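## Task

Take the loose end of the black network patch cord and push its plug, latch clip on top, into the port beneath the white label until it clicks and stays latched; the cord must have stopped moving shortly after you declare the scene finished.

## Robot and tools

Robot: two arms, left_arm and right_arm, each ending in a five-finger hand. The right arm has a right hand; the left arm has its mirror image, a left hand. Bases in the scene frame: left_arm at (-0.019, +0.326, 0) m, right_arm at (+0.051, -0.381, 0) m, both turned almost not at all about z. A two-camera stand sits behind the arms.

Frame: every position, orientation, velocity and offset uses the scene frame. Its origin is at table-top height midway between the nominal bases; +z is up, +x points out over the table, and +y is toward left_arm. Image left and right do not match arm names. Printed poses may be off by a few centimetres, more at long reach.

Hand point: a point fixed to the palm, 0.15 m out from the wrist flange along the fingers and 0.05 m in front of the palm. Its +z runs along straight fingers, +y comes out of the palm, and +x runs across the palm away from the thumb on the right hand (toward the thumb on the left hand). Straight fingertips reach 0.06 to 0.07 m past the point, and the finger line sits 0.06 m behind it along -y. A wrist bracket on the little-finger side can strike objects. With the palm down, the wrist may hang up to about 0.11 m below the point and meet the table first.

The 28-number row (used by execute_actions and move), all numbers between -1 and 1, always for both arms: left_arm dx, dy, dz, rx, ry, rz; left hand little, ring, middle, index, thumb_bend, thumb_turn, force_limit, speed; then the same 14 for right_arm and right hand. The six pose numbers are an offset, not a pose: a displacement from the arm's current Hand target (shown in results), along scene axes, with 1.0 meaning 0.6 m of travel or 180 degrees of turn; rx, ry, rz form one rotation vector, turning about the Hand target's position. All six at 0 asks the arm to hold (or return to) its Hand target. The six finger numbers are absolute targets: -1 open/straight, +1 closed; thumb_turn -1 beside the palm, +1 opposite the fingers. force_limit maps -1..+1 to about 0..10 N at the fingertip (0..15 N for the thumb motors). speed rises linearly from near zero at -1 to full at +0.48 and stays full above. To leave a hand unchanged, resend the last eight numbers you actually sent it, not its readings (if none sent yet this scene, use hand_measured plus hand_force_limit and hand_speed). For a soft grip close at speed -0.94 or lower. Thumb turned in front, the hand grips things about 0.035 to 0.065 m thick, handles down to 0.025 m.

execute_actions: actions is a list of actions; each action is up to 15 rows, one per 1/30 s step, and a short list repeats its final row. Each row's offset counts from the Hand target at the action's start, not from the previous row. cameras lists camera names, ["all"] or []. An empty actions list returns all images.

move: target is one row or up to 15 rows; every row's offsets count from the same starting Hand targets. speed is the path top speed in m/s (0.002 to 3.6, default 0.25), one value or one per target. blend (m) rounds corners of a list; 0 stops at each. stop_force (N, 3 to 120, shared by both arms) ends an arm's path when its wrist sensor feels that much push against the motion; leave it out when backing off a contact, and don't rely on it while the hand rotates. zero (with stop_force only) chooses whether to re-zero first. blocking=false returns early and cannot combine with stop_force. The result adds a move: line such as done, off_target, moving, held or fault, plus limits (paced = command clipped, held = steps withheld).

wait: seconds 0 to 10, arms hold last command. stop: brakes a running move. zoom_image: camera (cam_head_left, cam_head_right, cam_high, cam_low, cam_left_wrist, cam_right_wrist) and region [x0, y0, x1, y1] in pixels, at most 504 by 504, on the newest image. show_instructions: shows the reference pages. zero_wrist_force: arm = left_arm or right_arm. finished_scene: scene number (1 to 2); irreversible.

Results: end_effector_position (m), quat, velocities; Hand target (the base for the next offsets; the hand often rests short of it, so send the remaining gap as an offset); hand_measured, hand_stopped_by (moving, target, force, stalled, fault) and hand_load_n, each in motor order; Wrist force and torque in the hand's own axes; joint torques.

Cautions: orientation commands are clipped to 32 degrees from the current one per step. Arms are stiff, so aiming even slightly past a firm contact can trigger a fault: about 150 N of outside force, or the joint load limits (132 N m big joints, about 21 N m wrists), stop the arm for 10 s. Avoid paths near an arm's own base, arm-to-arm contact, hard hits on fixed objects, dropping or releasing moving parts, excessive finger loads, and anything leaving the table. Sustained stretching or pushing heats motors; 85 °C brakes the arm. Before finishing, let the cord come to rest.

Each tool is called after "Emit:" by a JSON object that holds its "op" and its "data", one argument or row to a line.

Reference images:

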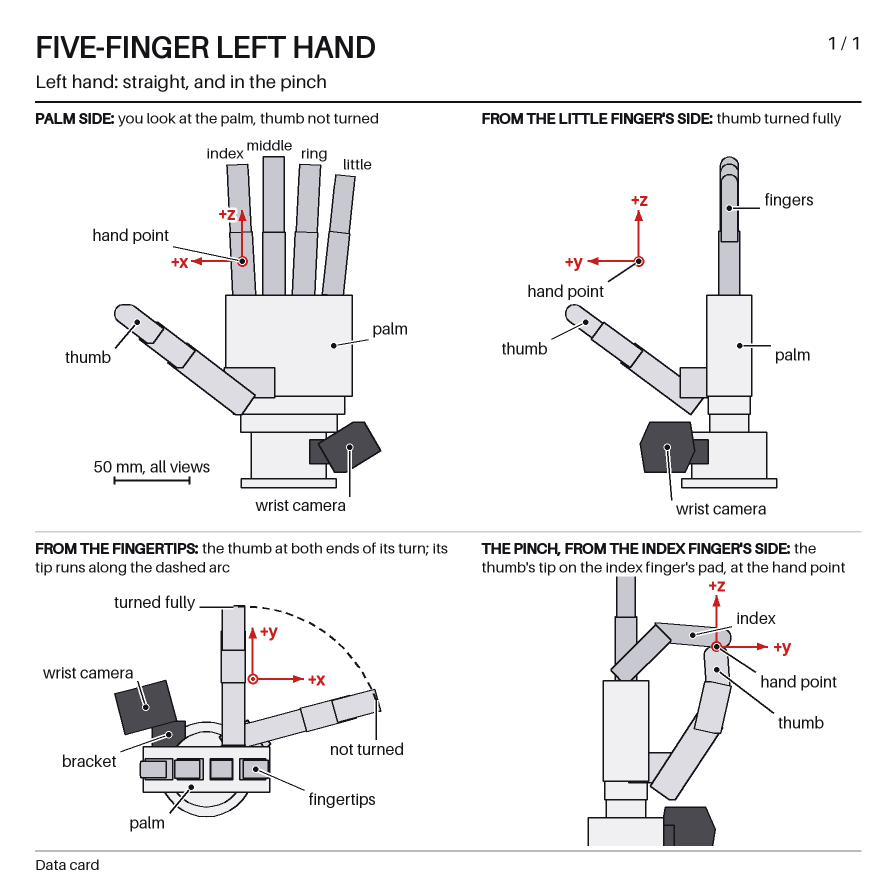

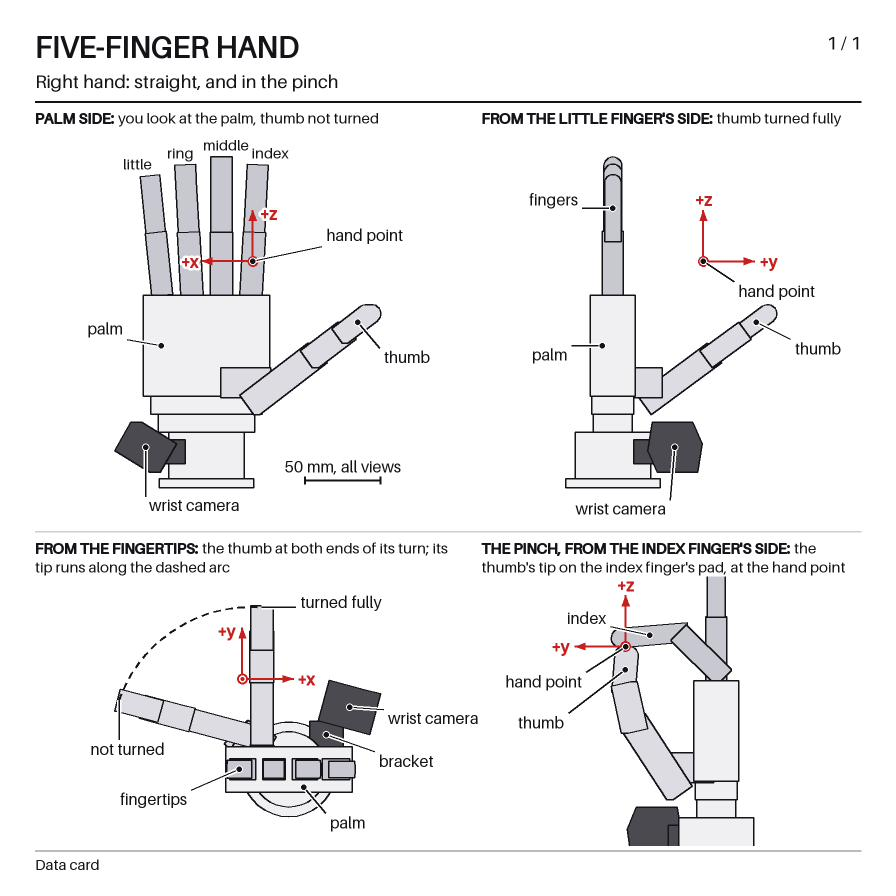

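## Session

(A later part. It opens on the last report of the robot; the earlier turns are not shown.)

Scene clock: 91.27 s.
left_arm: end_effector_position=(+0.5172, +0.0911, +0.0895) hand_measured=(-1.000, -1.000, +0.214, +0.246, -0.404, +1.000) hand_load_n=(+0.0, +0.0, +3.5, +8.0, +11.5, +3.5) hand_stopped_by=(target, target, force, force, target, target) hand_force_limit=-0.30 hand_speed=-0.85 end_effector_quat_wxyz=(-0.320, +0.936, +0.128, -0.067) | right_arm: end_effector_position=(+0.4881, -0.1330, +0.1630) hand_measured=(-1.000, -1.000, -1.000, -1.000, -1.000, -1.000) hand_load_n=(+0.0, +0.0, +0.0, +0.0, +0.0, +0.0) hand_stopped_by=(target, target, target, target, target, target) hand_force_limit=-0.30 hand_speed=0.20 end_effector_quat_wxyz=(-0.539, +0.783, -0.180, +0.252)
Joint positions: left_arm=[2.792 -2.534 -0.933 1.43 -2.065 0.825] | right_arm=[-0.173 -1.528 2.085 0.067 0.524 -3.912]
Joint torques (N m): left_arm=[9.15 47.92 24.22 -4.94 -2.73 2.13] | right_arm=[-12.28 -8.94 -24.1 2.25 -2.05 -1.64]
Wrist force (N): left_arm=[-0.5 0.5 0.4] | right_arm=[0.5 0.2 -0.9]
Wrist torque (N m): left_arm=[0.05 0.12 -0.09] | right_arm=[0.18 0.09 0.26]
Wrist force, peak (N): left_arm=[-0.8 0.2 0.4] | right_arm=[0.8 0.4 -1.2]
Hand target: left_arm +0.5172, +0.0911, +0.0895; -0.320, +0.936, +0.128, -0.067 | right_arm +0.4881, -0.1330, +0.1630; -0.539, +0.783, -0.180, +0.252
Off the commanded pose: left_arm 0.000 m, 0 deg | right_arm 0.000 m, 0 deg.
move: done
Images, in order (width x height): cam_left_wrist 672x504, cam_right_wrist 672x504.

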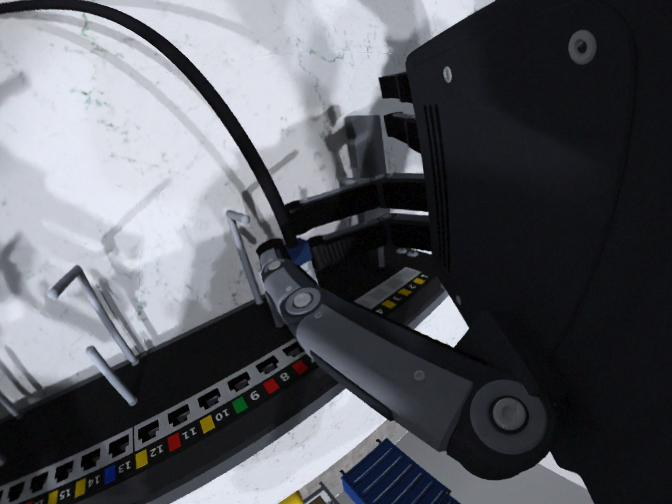

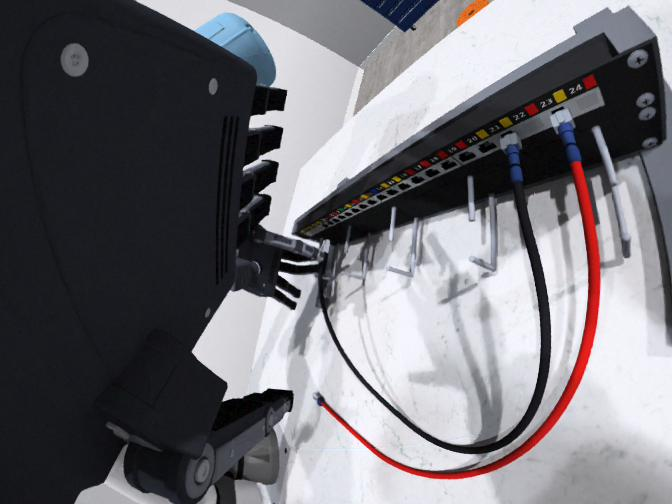

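Emit:
{"op": "move", "data": {
  "target": [0.0230, 0.0040, 0, 0, 0, 0, -1, -1, 0.7, 0.7, -0.40, 1, -0.3, -0.85, 0, 0, 0, 0, 0, 0, -1, -1, -1, -1, -1, -1, -0.3, 0.2],
  "speed": 0.012,
  "stop_force": 3,
  "cameras": ["cam_left_wrist","cam_right_wrist"]
}}

Emit:
{"op": "zoom_image", "data": {
  "camera": "cam_right_wrist",
  "region": [301, 200, 351, 250]
}}

Emit:
{"op": "zoom_image", "data": {
  "camera": "cam_left_wrist",
  "region": [256, 240, 376, 360]
}}

Scene clock: 94.60 s.
left_arm: end_effector_position=(+0.5310, +0.0935, +0.0895) hand_measured=(-1.000, -1.000, +0.214, +0.246, -0.404, +1.000) hand_load_n=(+0.0, +0.0, +3.5, +8.0, +11.5, +3.5) hand_stopped_by=(target, target, force, force, target, target) hand_force_limit=-0.30 hand_speed=-0.85 end_effector_quat_wxyz=(-0.320, +0.936, +0.128, -0.067) | right_arm: end_effector_position=(+0.4881, -0.1330, +0.1630) hand_measured=(-1.000, -1.000, -1.000, -1.000, -1.000, -1.000) hand_load_n=(+0.0, +0.0, +0.0, +0.0, +0.0, +0.0) hand_stopped_by=(target, target, target, target, target, target) hand_force_limit=-0.30 hand_speed=0.20 end_effector_quat_wxyz=(-0.539, +0.783, -0.180, +0.252)
Joint positions: left_arm=[2.803 -2.565 -0.872 1.405 -2.07 0.836] | right_arm=[-0.173 -1.528 2.085 0.067 0.524 -3.912]
Joint torques (N m): left_arm=[8.28 49.11 25.48 -4.95 -2.69 2.08] | right_arm=[-11.68 -9.91 -24.37 2.26 -2.17 -1.52]
Wrist force (N): left_arm=[-0.7 0.4 0.2] | right_arm=[0.9 0.1 -1.0]
Wrist torque (N m): left_arm=[0.05 0.13 -0.10] | right_arm=[0.17 0.02 0.27]
Wrist force, peak (N): left_arm=[-0.9 0.4 0.3] | right_arm=[1.1 0.4 -1.3]
Hand target: left_arm +0.5310, +0.0935, +0.0895; -0.320, +0.936, +0.128, -0.067 | right_arm +0.4881, -0.1330, +0.1630; -0.539, +0.783, -0.180, +0.252
Off the commanded pose: left_arm 0.000 m, 0 deg | right_arm 0.000 m, 0 deg.
move: done
Images, in order (width x height): cam_left_wrist 672x504, cam_right_wrist 672x504.

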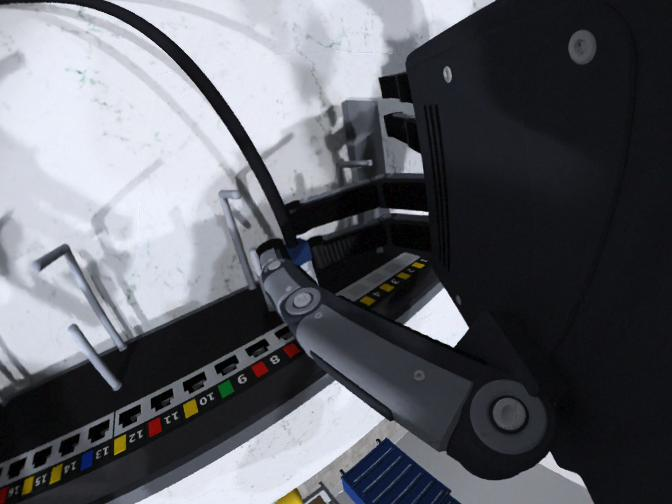

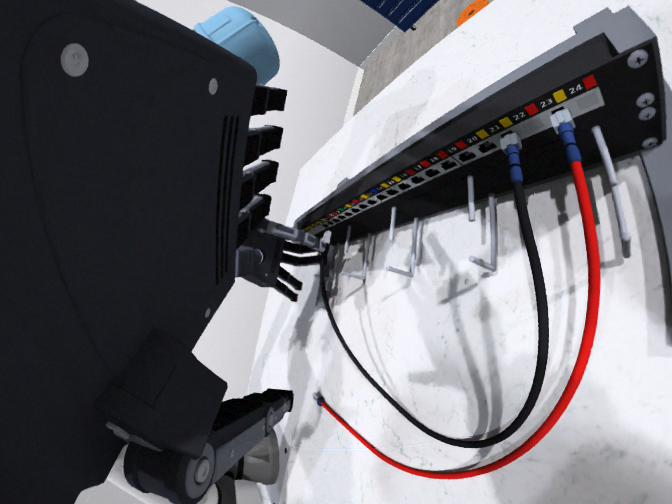

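Scaled by 10.080 from the camera's 672x504 image, which has a finer 960x720 frame.

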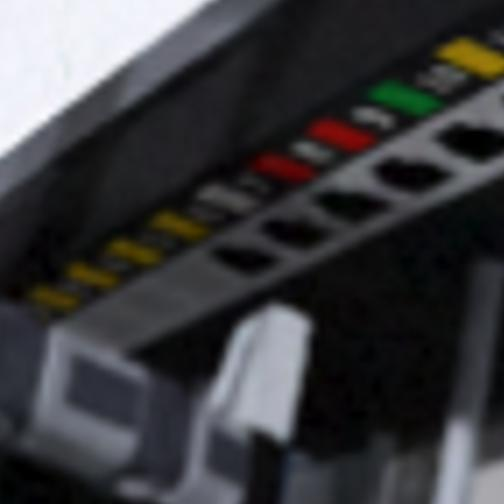

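Scaled by 4.200 from the camera's 672x504 image, which has a finer 960x720 frame.

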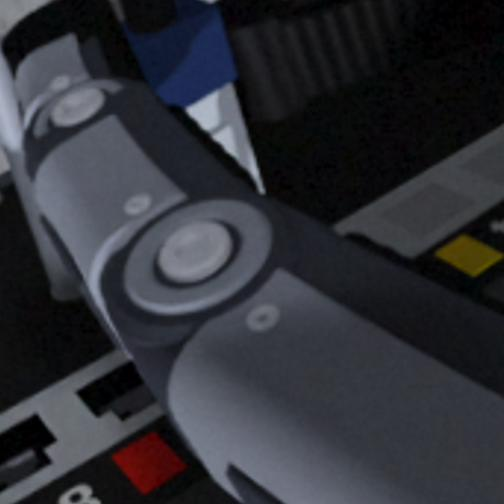

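Emit:
{"op": "move", "data": {
  "target": [0.0246, 0.0043, 0, 0, 0, 0, -1, -1, 0.7, 0.7, -0.40, 1, -0.3, -0.85, 0, 0, 0, 0, 0, 0, -1, -1, -1, -1, -1, -1, -0.3, 0.2],
  "speed": 0.01,
  "stop_force": 3,
  "cameras": ["cam_left_wrist","cam_right_wrist"]
}}

Emit:
{"op": "zoom_image", "data": {
  "camera": "cam_right_wrist",
  "region": [306, 200, 346, 240]
}}

Emit:
{"op": "zoom_image", "data": {
  "camera": "cam_left_wrist",
  "region": [256, 240, 376, 360]
}}

Scene clock: 97.30 s.
left_arm: end_effector_position=(+0.5457, +0.0960, +0.0895) hand_measured=(-1.000, -1.000, +0.214, +0.246, -0.404, +1.000) hand_load_n=(-0.5, +0.0, +3.5, +8.5, +11.5, +3.0) hand_stopped_by=(target, target, force, force, target, target) hand_force_limit=-0.30 hand_speed=-0.85 end_effector_quat_wxyz=(-0.320, +0.936, +0.128, -0.067) | right_arm: end_effector_position=(+0.4881, -0.1330, +0.1630) hand_measured=(-1.000, -1.000, -1.000, -1.000, -1.000, -1.000) hand_load_n=(-0.5, +0.0, +0.0, +0.0, +0.0, -0.5) hand_stopped_by=(target, target, target, target, target, target) hand_force_limit=-0.30 hand_speed=0.20 end_effector_quat_wxyz=(-0.539, +0.783, -0.180, +0.252)
Joint positions: left_arm=[2.814 -2.6 -0.801 1.375 -2.075 0.848] | right_arm=[-0.173 -1.528 2.085 0.067 0.524 -3.912]
Joint torques (N m): left_arm=[10.12 50.74 26.65 -4.27 -3.06 1.86] | right_arm=[-12.24 -8.54 -23.98 2.2 -2.04 -1.25]
Wrist force (N): left_arm=[-2.2 -0.3 0.3] | right_arm=[1.0 0.1 -0.7]
Wrist torque (N m): left_arm=[0.01 0.12 -0.07] | right_arm=[0.17 0.00 0.28]
Wrist force, peak (N): left_arm=[-2.3 0.5 1.3] | right_arm=[1.0 0.2 -1.4]
Hand target: left_arm +0.5457, +0.0960, +0.0895; -0.320, +0.936, +0.128, -0.067 | right_arm +0.4881, -0.1330, +0.1630; -0.539, +0.783, -0.180, +0.252
Off the commanded pose: left_arm 0.000 m, 0 deg | right_arm 0.000 m, 0 deg.
move: done
Images, in order (width x height): cam_left_wrist 672x504, cam_right_wrist 672x504.

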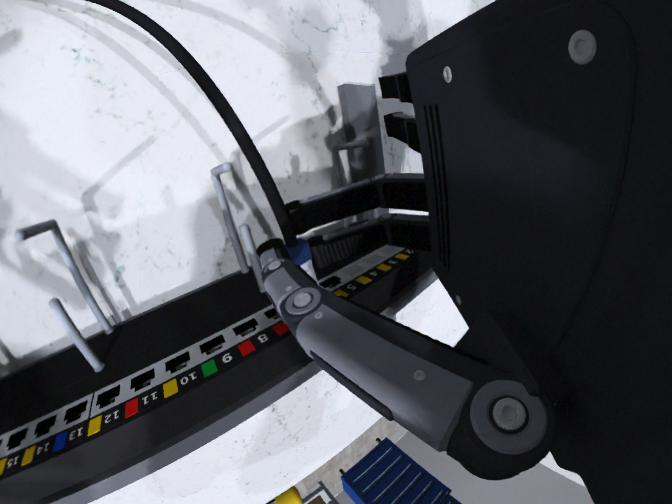

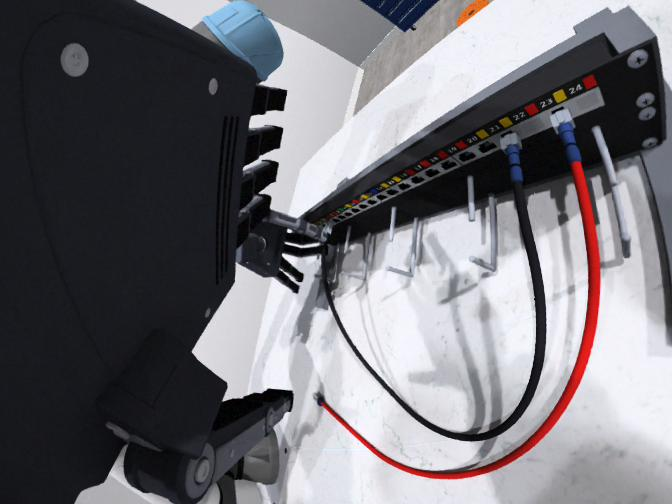

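Scaled by 12.600 from the camera's 672x504 image, which has a finer 960x720 frame.

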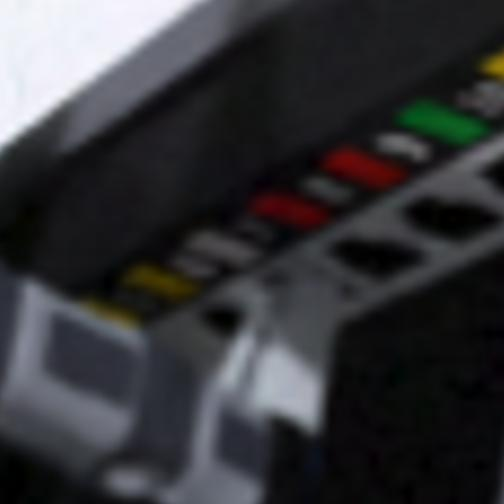

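Scaled by 4.200 from the camera's 672x504 image, which has a finer 960x720 frame.

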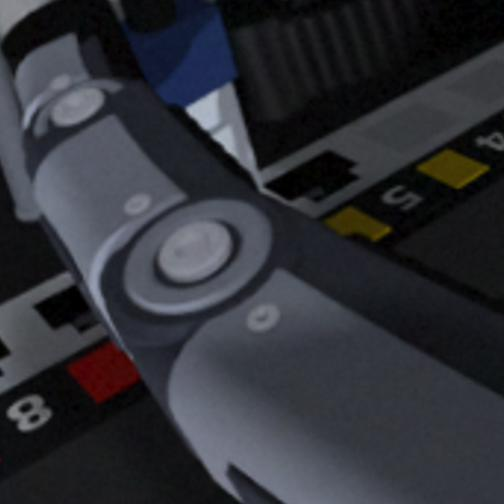

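Emit:
{"op": "zoom_image", "data": {
  "camera": "cam_right_wrist",
  "region": [318, 212, 342, 236]
}}

Emit:
{"op": "zoom_image", "data": {
  "camera": "cam_left_wrist",
  "region": [296, 250, 356, 310]
}}

Scaled by 21.000 from the camera's 672x504 image, which has a finer 960x720 frame.

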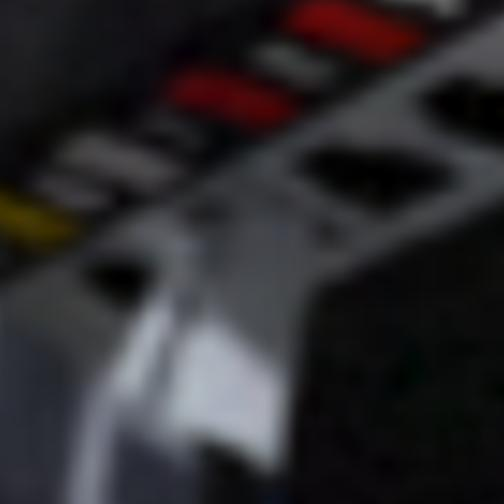

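Scaled by 8.400 from the camera's 672x504 image, which has a finer 960x720 frame.

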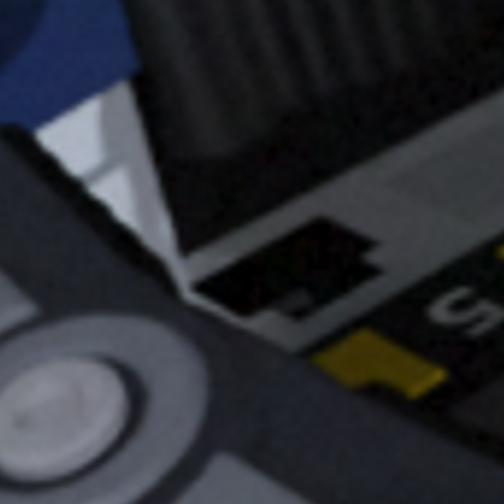

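Emit:
{"op": "move", "data": {
  "target": [0.0049, 0.0009, 0, 0, 0, 0, -1, -1, 0.7, 0.7, -0.40, 1, -0.3, -0.85, 0, 0, 0, 0, 0, 0, -1, -1, -1, -1, -1, -1, -0.3, 0.2],
  "speed": 0.004,
  "stop_force": 4,
  "zero": false,
  "cameras": ["cam_left_wrist","cam_right_wrist"]
}}

Emit:
{"op": "zoom_image", "data": {
  "camera": "cam_right_wrist",
  "region": [318, 212, 342, 236]
}}

Emit:
{"op": "zoom_image", "data": {
  "camera": "cam_left_wrist",
  "region": [296, 250, 356, 310]
}}

Scene clock: 100.20 s.
left_arm: end_effector_position=(+0.5465, +0.0962, +0.0895) hand_measured=(-1.000, -1.000, +0.214, +0.246, -0.404, +1.000) hand_load_n=(+0.0, +0.0, +3.5, +8.5, +11.0, +2.5) hand_stopped_by=(target, target, force, force, target, target) hand_force_limit=-0.30 hand_speed=-0.85 end_effector_quat_wxyz=(-0.320, +0.936, +0.128, -0.067) | right_arm: end_effector_position=(+0.4881, -0.1330, +0.1630) hand_measured=(-1.000, -1.000, -1.000, -1.000, -1.000, -1.000) hand_load_n=(+0.0, +0.0, +0.0, -0.5, +0.0, +0.0) hand_stopped_by=(target, target, target, target, target, target) hand_force_limit=-0.30 hand_speed=0.20 end_effector_quat_wxyz=(-0.539, +0.783, -0.180, +0.252)
Joint positions: left_arm=[2.815 -2.602 -0.797 1.373 -2.076 0.849] | right_arm=[-0.173 -1.528 2.085 0.067 0.524 -3.912]
Joint torques (N m): left_arm=[-8.23 70.93 8.87 -0.39 -1.4 -2.19] | right_arm=[-11.71 -8.58 -24.96 2.3 -1.93 -1.53]
Wrist force (N): left_arm=[-4.4 -0.8 1.0] | right_arm=[1.0 0.3 -1.1]
Wrist torque (N m): left_arm=[0.02 0.15 -0.06] | right_arm=[0.23 0.01 0.28]
Wrist force, peak (N): left_arm=[-6.4 -0.5 2.1] | right_arm=[0.9 0.2 -1.3]
Hand target: left_arm +0.5465, +0.0962, +0.0895; -0.320, +0.936, +0.128, -0.067 (not the last commanded pose) | right_arm +0.4881, -0.1330, +0.1630; -0.539, +0.783, -0.180, +0.252
Off the commanded pose: left_arm 0.002 m, 0 deg | right_arm 0.000 m, 0 deg.
move: contact (left_arm)
Images, in order (width x height): cam_left_wrist 672x504, cam_right_wrist 672x504.

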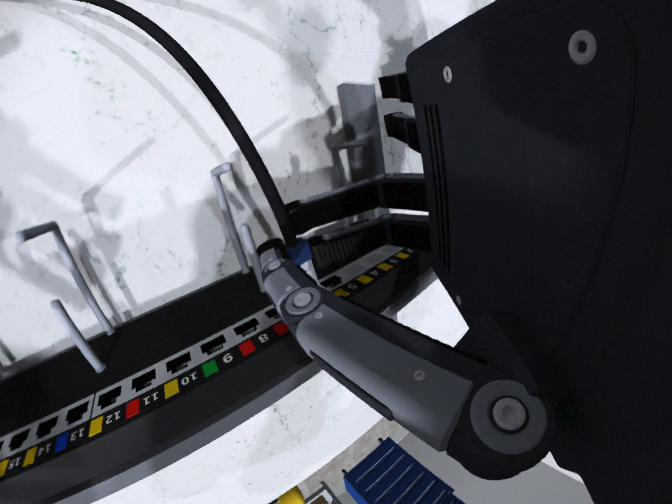

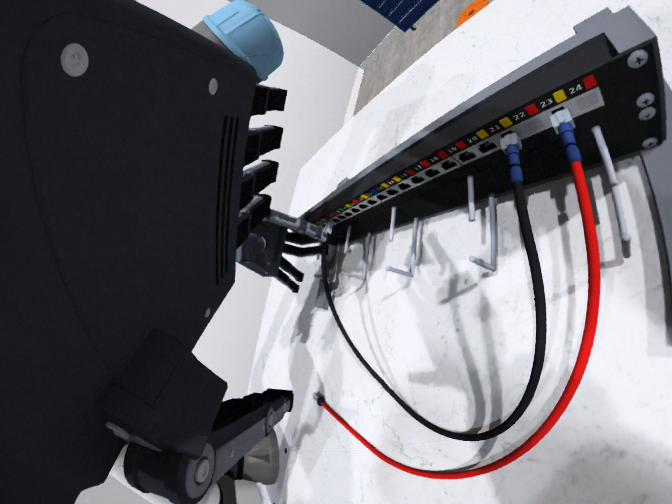

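Scaled by 21.000 from the camera's 672x504 image, which has a finer 960x720 frame.

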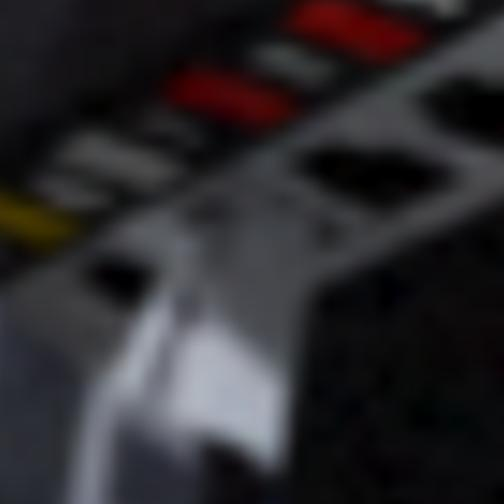

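Scaled by 8.400 from the camera's 672x504 image, which has a finer 960x720 frame.

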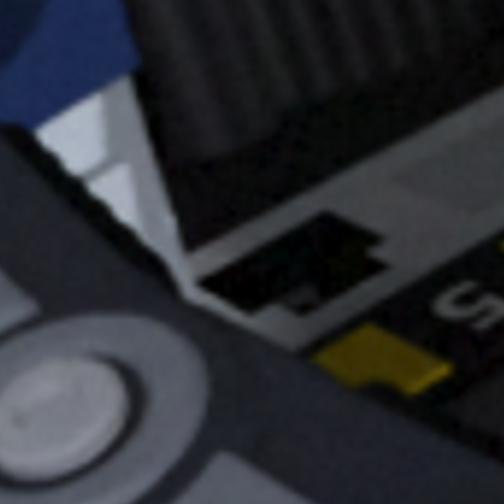

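Emit:
{"op": "zoom_image", "data": {
  "camera": "cam_right_wrist",
  "region": [324, 217, 338, 231]
}}

Emit:
{"op": "zoom_image", "data": {
  "camera": "cam_left_wrist",
  "region": [240, 250, 360, 350]
}}

Scaled by 36.000 from the camera's 672x504 image, which has a finer 960x720 frame.

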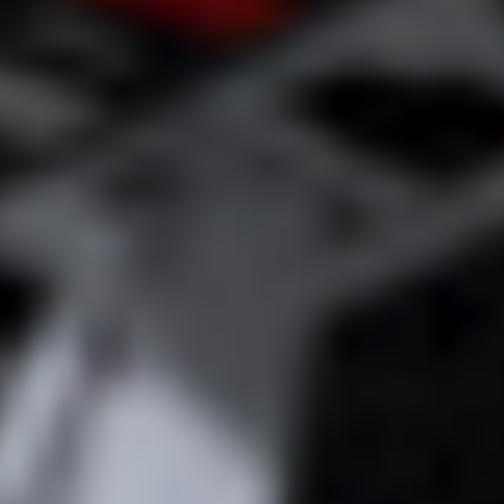

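Scaled by 4.200 from the camera's 672x504 image, which has a finer 960x720 frame.

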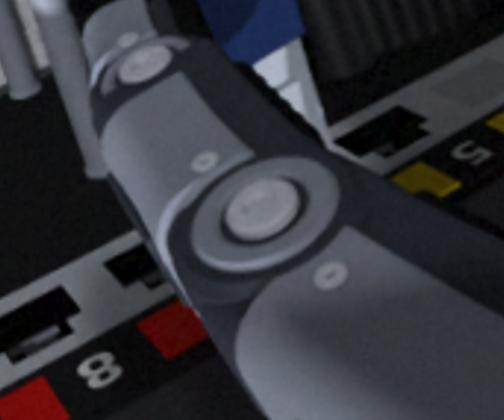

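Emit:
{"op": "move", "data": {
  "target": [
    [-0.0041, -0.0007, 0, 0, 0, 0, -1, -1, 0.7, 0.7, -0.40, 1, -0.3, -0.85, 0, 0, 0, 0, 0, 0, -1, -1, -1, -1, -1, -1, -0.3, 0.2],
    [-0.00387, -0.00203, -0.0025, 0, 0, 0, -1, -1, 0.7, 0.7, -0.40, 1, -0.3, -0.85, 0, 0, 0, 0, 0, 0, -1, -1, -1, -1, -1, -1, -0.3, 0.2]
  ],
  "speed": 0.01,
  "cameras": ["cam_left_wrist","cam_right_wrist"]
}}

Emit:
{"op": "zoom_image", "data": {
  "camera": "cam_right_wrist",
  "region": [318, 212, 342, 236]
}}

Emit:
{"op": "zoom_image", "data": {
  "camera": "cam_left_wrist",
  "region": [296, 250, 356, 310]
}}

Scene clock: 102.77 s.
left_arm: end_effector_position=(+0.5441, +0.0951, +0.0882) hand_measured=(-1.000, -1.000, +0.214, +0.246, -0.404, +1.000) hand_load_n=(+0.0, +0.0, +3.5, +8.5, +11.5, +2.5) hand_stopped_by=(target, target, force, force, target, target) hand_force_limit=-0.30 hand_speed=-0.85 end_effector_quat_wxyz=(-0.320, +0.936, +0.128, -0.067) end_effector_velocity=(+0.000, -0.002, -0.003) end_effector_angular_velocity=(+0.000, +0.001, -0.001) | right_arm: end_effector_position=(+0.4881, -0.1330, +0.1630) hand_measured=(-1.000, -1.000, -1.000, -1.000, -1.000, -1.000) hand_load_n=(+0.0, +0.0, +0.0, +0.0, +0.5, +0.0) hand_stopped_by=(target, target, target, target, target, target) hand_force_limit=-0.30 hand_speed=0.20 end_effector_quat_wxyz=(-0.539, +0.783, -0.180, +0.252)
Joint positions: left_arm=[2.812 -2.599 -0.808 1.379 -2.074 0.846] | right_arm=[-0.173 -1.528 2.085 0.067 0.524 -3.912]
Joint velocities: left_arm=[-0.002 -0.005 0.002 0.002 0.001 -0.002] | right_arm=[within noise]
Joint torques (N m): left_arm=[-12.01 51.36 25.73 -0.83 1.56 -2.11] | right_arm=[-10.96 -9.04 -23.7 2.27 -1.9 -1.33]
Wrist force (N): left_arm=[-0.5 0.2 0.1] | right_arm=[0.8 0.2 -1.1]
Wrist torque (N m): left_arm=[0.02 0.12 0.10] | right_arm=[0.21 0.04 0.27]
Wrist force, peak (N): left_arm=[-4.5 -0.3 1.7] | right_arm=[1.0 0.6 -1.0]
Hand target: left_arm +0.5442, +0.0950, +0.0880; -0.320, +0.936, +0.128, -0.067 | right_arm +0.4881, -0.1330, +0.1630; -0.539, +0.783, -0.180, +0.252
Off the commanded pose: left_arm 0.000 m, 0 deg | right_arm 0.000 m, 0 deg.
move: done
Images, in order (width x height): cam_left_wrist 672x504, cam_right_wrist 672x504.

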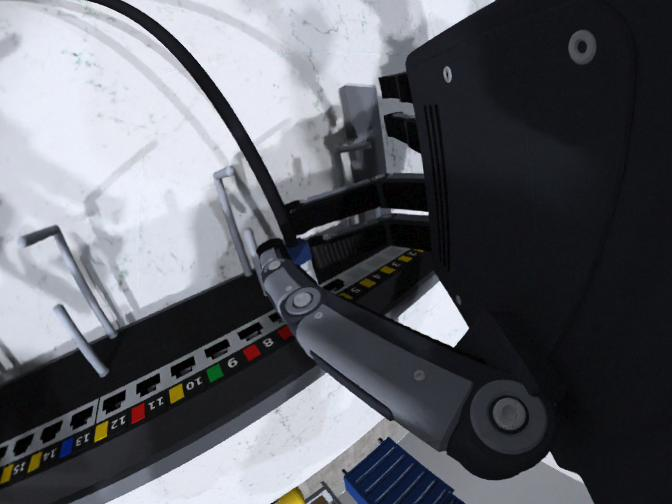

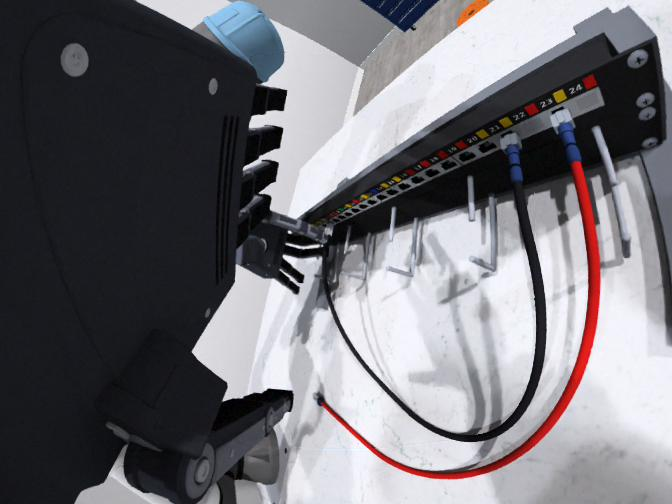

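Scaled by 21.000 from the camera's 672x504 image, which has a finer 960x720 frame.

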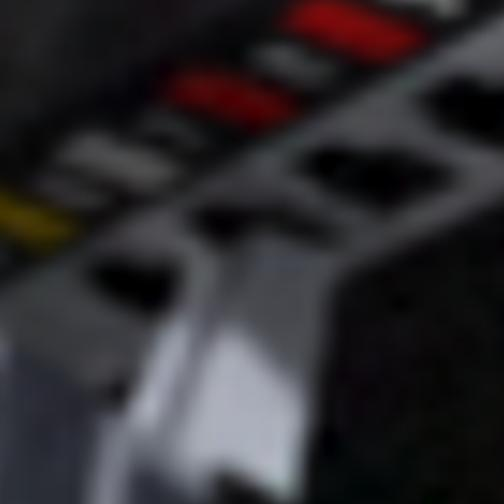

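Scaled by 8.400 from the camera's 672x504 image, which has a finer 960x720 frame.

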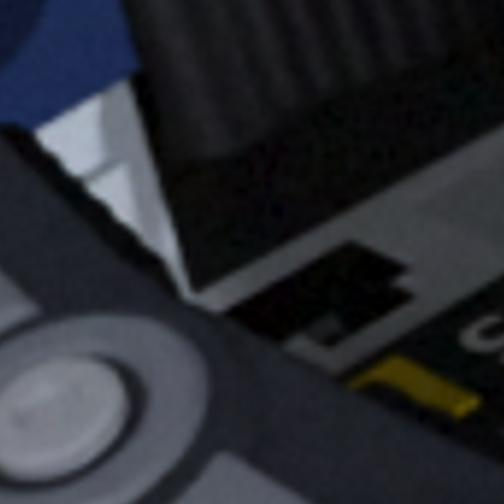

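Emit:
{"op": "move", "data": {
  "target": [
    [0, 0, -0.0015, 0, 0, 0, -1, -1, 0.7, 0.7, -0.40, 1, -0.3, -0.85, 0, 0, 0, 0, 0, 0, -1, -1, -1, -1, -1, -1, -0.3, 0.2],
    [0.0075, 0.0013, -0.0015, 0, 0, 0, -1, -1, 0.7, 0.7, -0.40, 1, -0.3, -0.85, 0, 0, 0, 0, 0, 0, -1, -1, -1, -1, -1, -1, -0.3, 0.2]
  ],
  "speed": 0.006,
  "stop_force": 3.5,
  "cameras": ["cam_left_wrist","cam_right_wrist"]
}}

Emit:
{"op": "zoom_image", "data": {
  "camera": "cam_right_wrist",
  "region": [318, 212, 342, 236]
}}

Emit:
{"op": "zoom_image", "data": {
  "camera": "cam_left_wrist",
  "region": [296, 250, 356, 310]
}}

Scene clock: 104.73 s.
left_arm: end_effector_position=(+0.5463, +0.0953, +0.0871) hand_measured=(-1.000, -1.000, +0.214, +0.246, -0.404, +1.000) hand_load_n=(+0.0, +0.0, +3.5, +8.5, +11.5, +2.0) hand_stopped_by=(target, target, force, force, target, target) hand_force_limit=-0.30 hand_speed=-0.85 end_effector_quat_wxyz=(-0.320, +0.936, +0.128, -0.067) | right_arm: end_effector_position=(+0.4881, -0.1330, +0.1630) hand_measured=(-1.000, -1.000, -1.000, -1.000, -1.000, -1.000) hand_load_n=(+0.0, +0.0, +0.0, +0.0, +0.0, +0.0) hand_stopped_by=(target, target, target, target, target, target) hand_force_limit=-0.30 hand_speed=0.20 end_effector_quat_wxyz=(-0.539, +0.783, -0.180, +0.252)
Joint positions: left_arm=[2.813 -2.605 -0.798 1.376 -2.075 0.847] | right_arm=[-0.173 -1.528 2.085 0.067 0.524 -3.912]
Joint torques (N m): left_arm=[-11.23 70.86 9.29 -0.49 0.79 -2.06] | right_arm=[-10.91 -8.87 -24.51 2.27 -1.85 -1.4]
Wrist force (N): left_arm=[-3.4 -1.0 0.3] | right_arm=[0.9 0.3 -1.0]
Wrist torque (N m): left_arm=[0.01 0.12 -0.01] | right_arm=[0.22 0.03 0.27]
Wrist force, peak (N): left_arm=[-6.4 -1.9 0.8] | right_arm=[1.1 0.4 -1.1]
Hand target: left_arm +0.5463, +0.0953, +0.0871; -0.320, +0.936, +0.128, -0.067 (not the last commanded pose) | right_arm +0.4881, -0.1330, +0.1630; -0.539, +0.783, -0.180, +0.252
Off the commanded pose: left_arm 0.002 m, 0 deg | right_arm 0.000 m, 0 deg.
move: contact (left_arm); path passed 1 of 2 targets
Images, in order (width x height): cam_left_wrist 672x504, cam_right_wrist 672x504.

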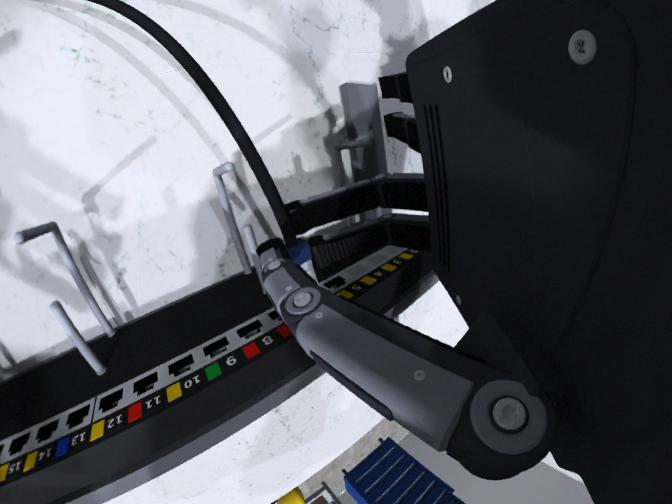

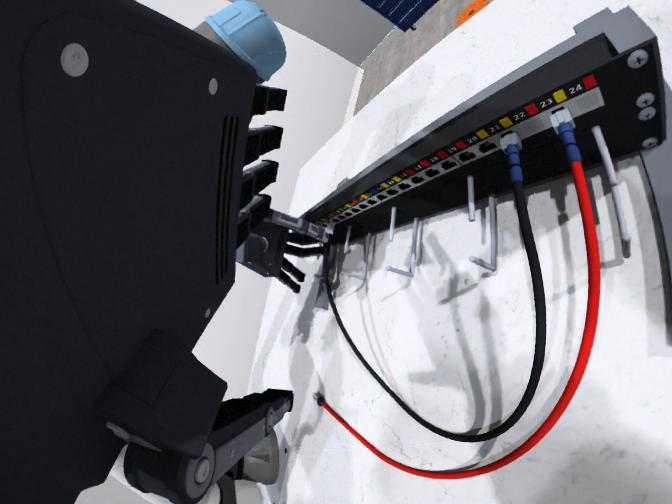

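Scaled by 21.000 from the camera's 672x504 image, which has a finer 960x720 frame.

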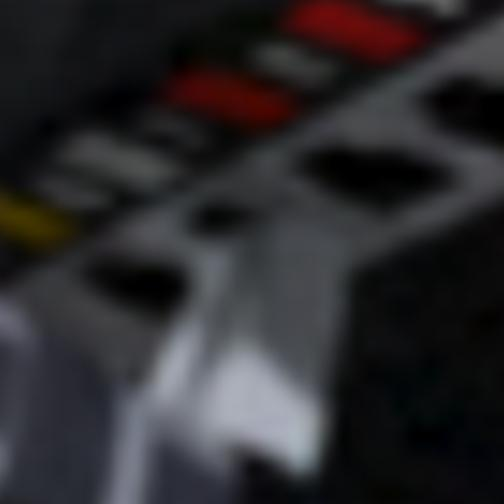

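Scaled by 8.400 from the camera's 672x504 image, which has a finer 960x720 frame.

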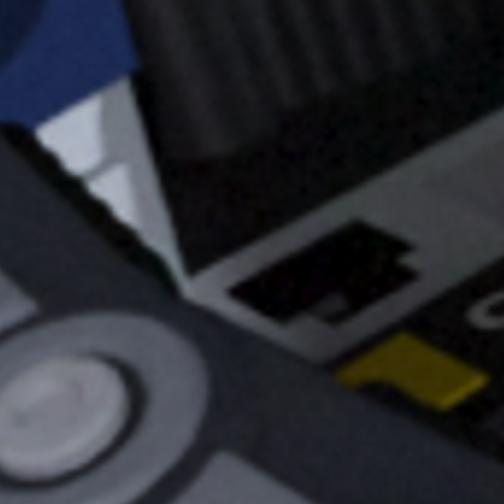

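Emit:
{"op": "move", "data": {
  "target": [
    [-0.0010, -0.0002, -0.0012, 0, 0, 0, -1, -1, 0.7, 0.7, -0.40, 1, -0.3, -0.85, 0, 0, 0, 0, 0, 0, -1, -1, -1, -1, -1, -1, -0.3, 0.2],
    [0.0003, 0.0001, -0.0010, 0, 0, 0, -1, -1, 0.7, 0.7, -0.40, 1, -0.3, -0.85, 0, 0, 0, 0, 0, 0, -1, -1, -1, -1, -1, -1, -0.3, 0.2],
    [0.0003, 0.0001, 0.0015, 0, 0, 0, -1, -1, 0.7, 0.7, -0.40, 1, -0.3, -0.85, 0, 0, 0, 0, 0, 0, -1, -1, -1, -1, -1, -1, -0.3, 0.2]
  ],
  "speed": 0.003,
  "stop_force": 8,
  "cameras": ["cam_left_wrist","cam_right_wrist"]
}}

Emit:
{"op": "zoom_image", "data": {
  "camera": "cam_right_wrist",
  "region": [318, 212, 342, 236]
}}

Emit:
{"op": "zoom_image", "data": {
  "camera": "cam_left_wrist",
  "region": [296, 250, 356, 310]
}}

Scene clock: 106.97 s.
left_arm: end_effector_position=(+0.5465, +0.0954, +0.0880) hand_measured=(-1.000, -1.000, +0.214, +0.246, -0.404, +1.000) hand_load_n=(+0.0, +0.0, +2.5, +9.0, +11.5, +2.5) hand_stopped_by=(target, target, force, force, target, target) hand_force_limit=-0.30 hand_speed=-0.85 end_effector_quat_wxyz=(-0.320, +0.936, +0.128, -0.067) | right_arm: end_effector_position=(+0.4881, -0.1330, +0.1630) hand_measured=(-1.000, -1.000, -1.000, -1.000, -1.000, -1.000) hand_load_n=(+0.0, +0.0, +0.0, -0.5, +0.0, -0.5) hand_stopped_by=(target, target, target, target, target, target) hand_force_limit=-0.30 hand_speed=0.20 end_effector_quat_wxyz=(-0.539, +0.783, -0.180, +0.252)
Joint positions: left_arm=[2.814 -2.605 -0.796 1.374 -2.075 0.848] | right_arm=[-0.173 -1.528 2.085 0.067 0.524 -3.912]
Joint torques (N m): left_arm=[7.88 70.41 25.52 -4.43 -2.33 1.73] | right_arm=[-10.97 -9.51 -23.7 2.29 -1.78 -1.25]
Wrist force (N): left_arm=[-2.1 0.1 1.0] | right_arm=[0.8 0.0 -0.9]
Wrist torque (N m): left_arm=[0.02 0.10 -0.04] | right_arm=[0.16 0.05 0.26]
Wrist force, peak (N): left_arm=[-6.4 -1.8 1.5] | right_arm=[0.9 0.4 -1.3]
Hand target: left_arm +0.5465, +0.0954, +0.0880; -0.320, +0.936, +0.128, -0.067 | right_arm +0.4881, -0.1330, +0.1630; -0.539, +0.783, -0.180, +0.252
Off the commanded pose: left_arm 0.000 m, 0 deg | right_arm 0.000 m, 0 deg.
move: done
Images, in order (width x height): cam_left_wrist 672x504, cam_right_wrist 672x504.

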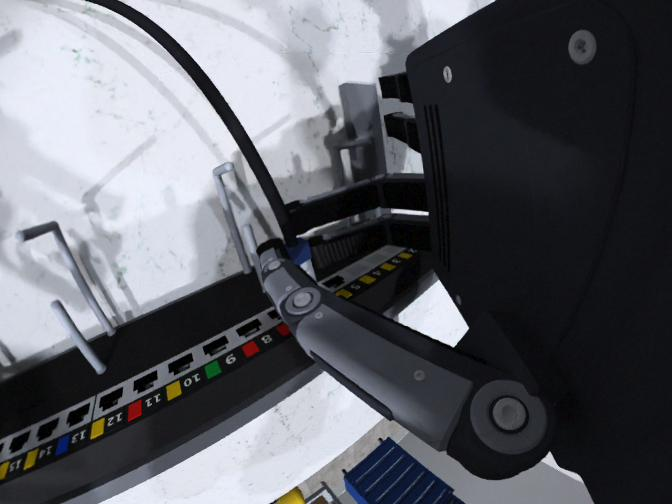

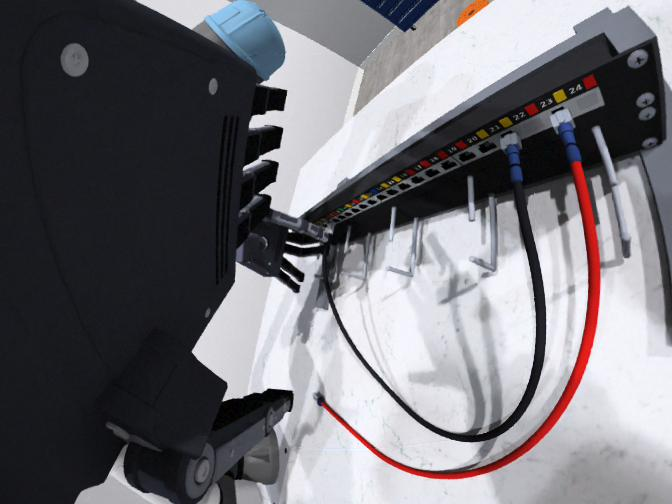

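Scaled by 21.000 from the camera's 672x504 image, which has a finer 960x720 frame.

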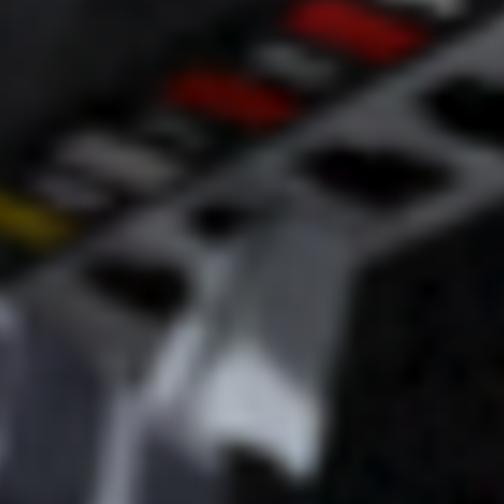

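Scaled by 8.400 from the camera's 672x504 image, which has a finer 960x720 frame.

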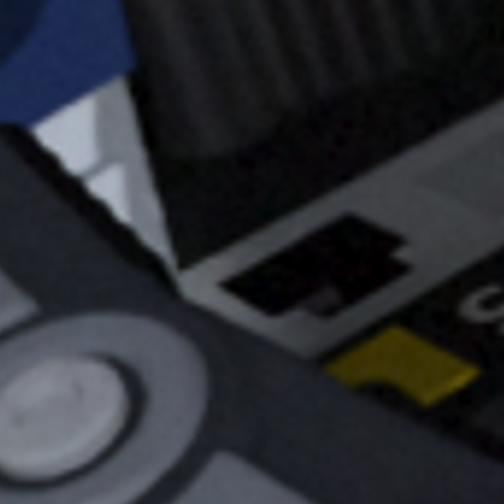

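Emit:
{"op": "move", "data": {
  "target": [0.0041, 0.0007, 0, 0, 0, 0, -1, -1, 0.7, 0.7, -0.40, 1, -0.3, -0.85, 0, 0, 0, 0, 0, 0, -1, -1, -1, -1, -1, -1, -0.3, 0.2],
  "speed": 0.005,
  "stop_force": 6,
  "zero": false,
  "cameras": ["cam_left_wrist","cam_right_wrist"]
}}

Emit:
{"op": "zoom_image", "data": {
  "camera": "cam_right_wrist",
  "region": [318, 212, 342, 236]
}}

Emit:
{"op": "zoom_image", "data": {
  "camera": "cam_left_wrist",
  "region": [296, 250, 356, 310]
}}

Scene clock: 108.70 s.
left_arm: end_effector_position=(+0.5475, +0.0956, +0.0881) hand_measured=(-1.000, -1.000, +0.214, +0.246, -0.404, +1.000) hand_load_n=(+0.0, +0.0, +3.0, +9.0, +10.0, -3.0) hand_stopped_by=(target, target, force, force, target, target) hand_force_limit=-0.30 hand_speed=-0.85 end_effector_quat_wxyz=(-0.320, +0.936, +0.128, -0.067) | right_arm: end_effector_position=(+0.4881, -0.1330, +0.1630) hand_measured=(-1.000, -1.000, -1.000, -1.000, -1.000, -1.000) hand_load_n=(-0.5, +0.0, +0.0, +0.0, +0.0, +0.0) hand_stopped_by=(target, target, target, target, target, target) hand_force_limit=-0.30 hand_speed=0.20 end_effector_quat_wxyz=(-0.539, +0.783, -0.180, +0.252)
Joint positions: left_arm=[2.814 -2.607 -0.791 1.372 -2.075 0.848] | right_arm=[-0.173 -1.528 2.085 0.067 0.524 -3.912]
Joint torques (N m): left_arm=[-8.87 69.78 10.26 0.56 0.72 -2.62] | right_arm=[-10.49 -9.64 -23.89 2.24 -1.85 -1.37]
Wrist force (N): left_arm=[-8.3 -2.7 1.1] | right_arm=[0.7 0.2 -1.0]
Wrist torque (N m): left_arm=[0.01 0.14 0.05] | right_arm=[0.19 0.05 0.27]
Wrist force, peak (N): left_arm=[-11.1 -3.9 1.5] | right_arm=[1.2 0.3 -1.1]
Hand target: left_arm +0.5475, +0.0956, +0.0881; -0.320, +0.936, +0.128, -0.067 (not the last commanded pose) | right_arm +0.4881, -0.1330, +0.1630; -0.539, +0.783, -0.180, +0.252
Off the commanded pose: left_arm 0.001 m, 0 deg | right_arm 0.000 m, 0 deg.
move: contact (left_arm)
Images, in order (width x height): cam_left_wrist 672x504, cam_right_wrist 672x504.

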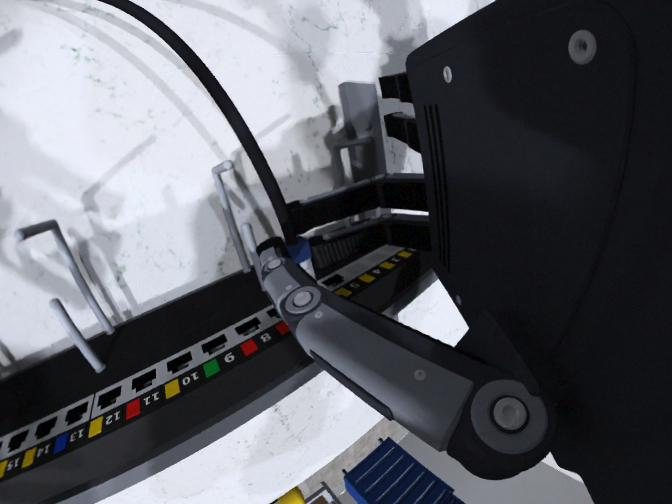

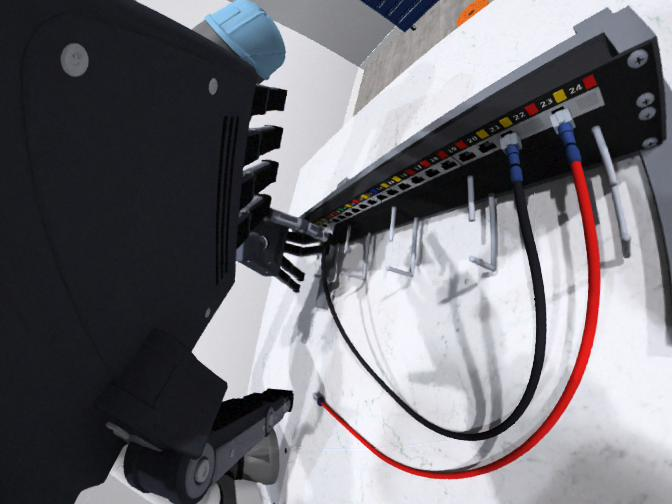

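Scaled by 21.000 from the camera's 672x504 image, which has a finer 960x720 frame.

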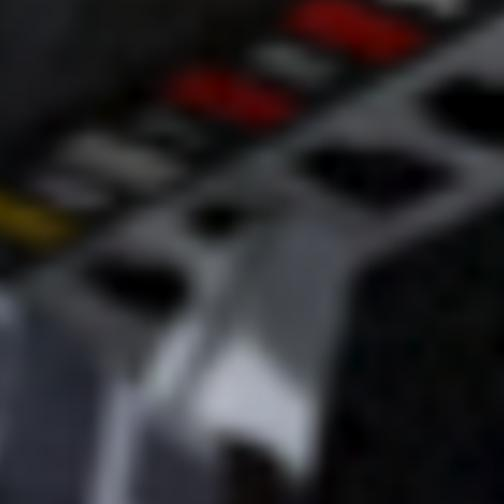

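Scaled by 8.400 from the camera's 672x504 image, which has a finer 960x720 frame.

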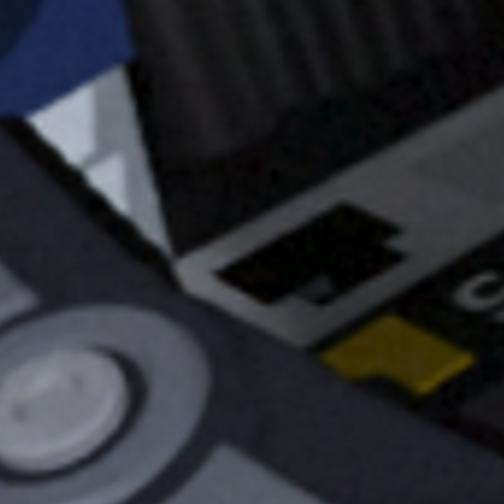

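Emit:
{"op": "zoom_image", "data": {
  "camera": "cam_left_wrist",
  "region": [296, 250, 328, 290]
}}

Emit:
{"op": "zoom_image", "data": {
  "camera": "cam_right_wrist",
  "region": [320, 216, 344, 240]
}}

Scaled by 12.600 from the camera's 672x504 image, which has a finer 960x720 frame.

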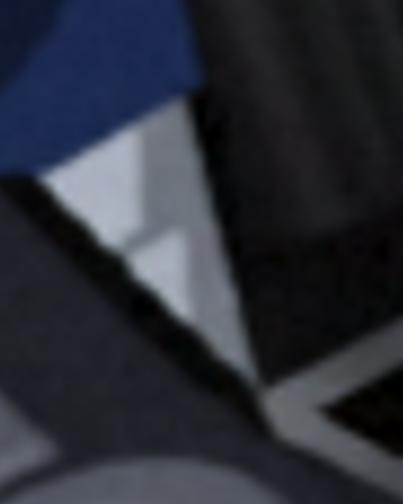

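Scaled by 21.000 from the camera's 672x504 image, which has a finer 960x720 frame.

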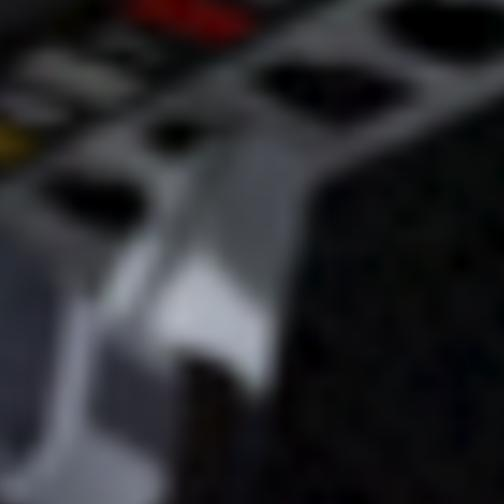

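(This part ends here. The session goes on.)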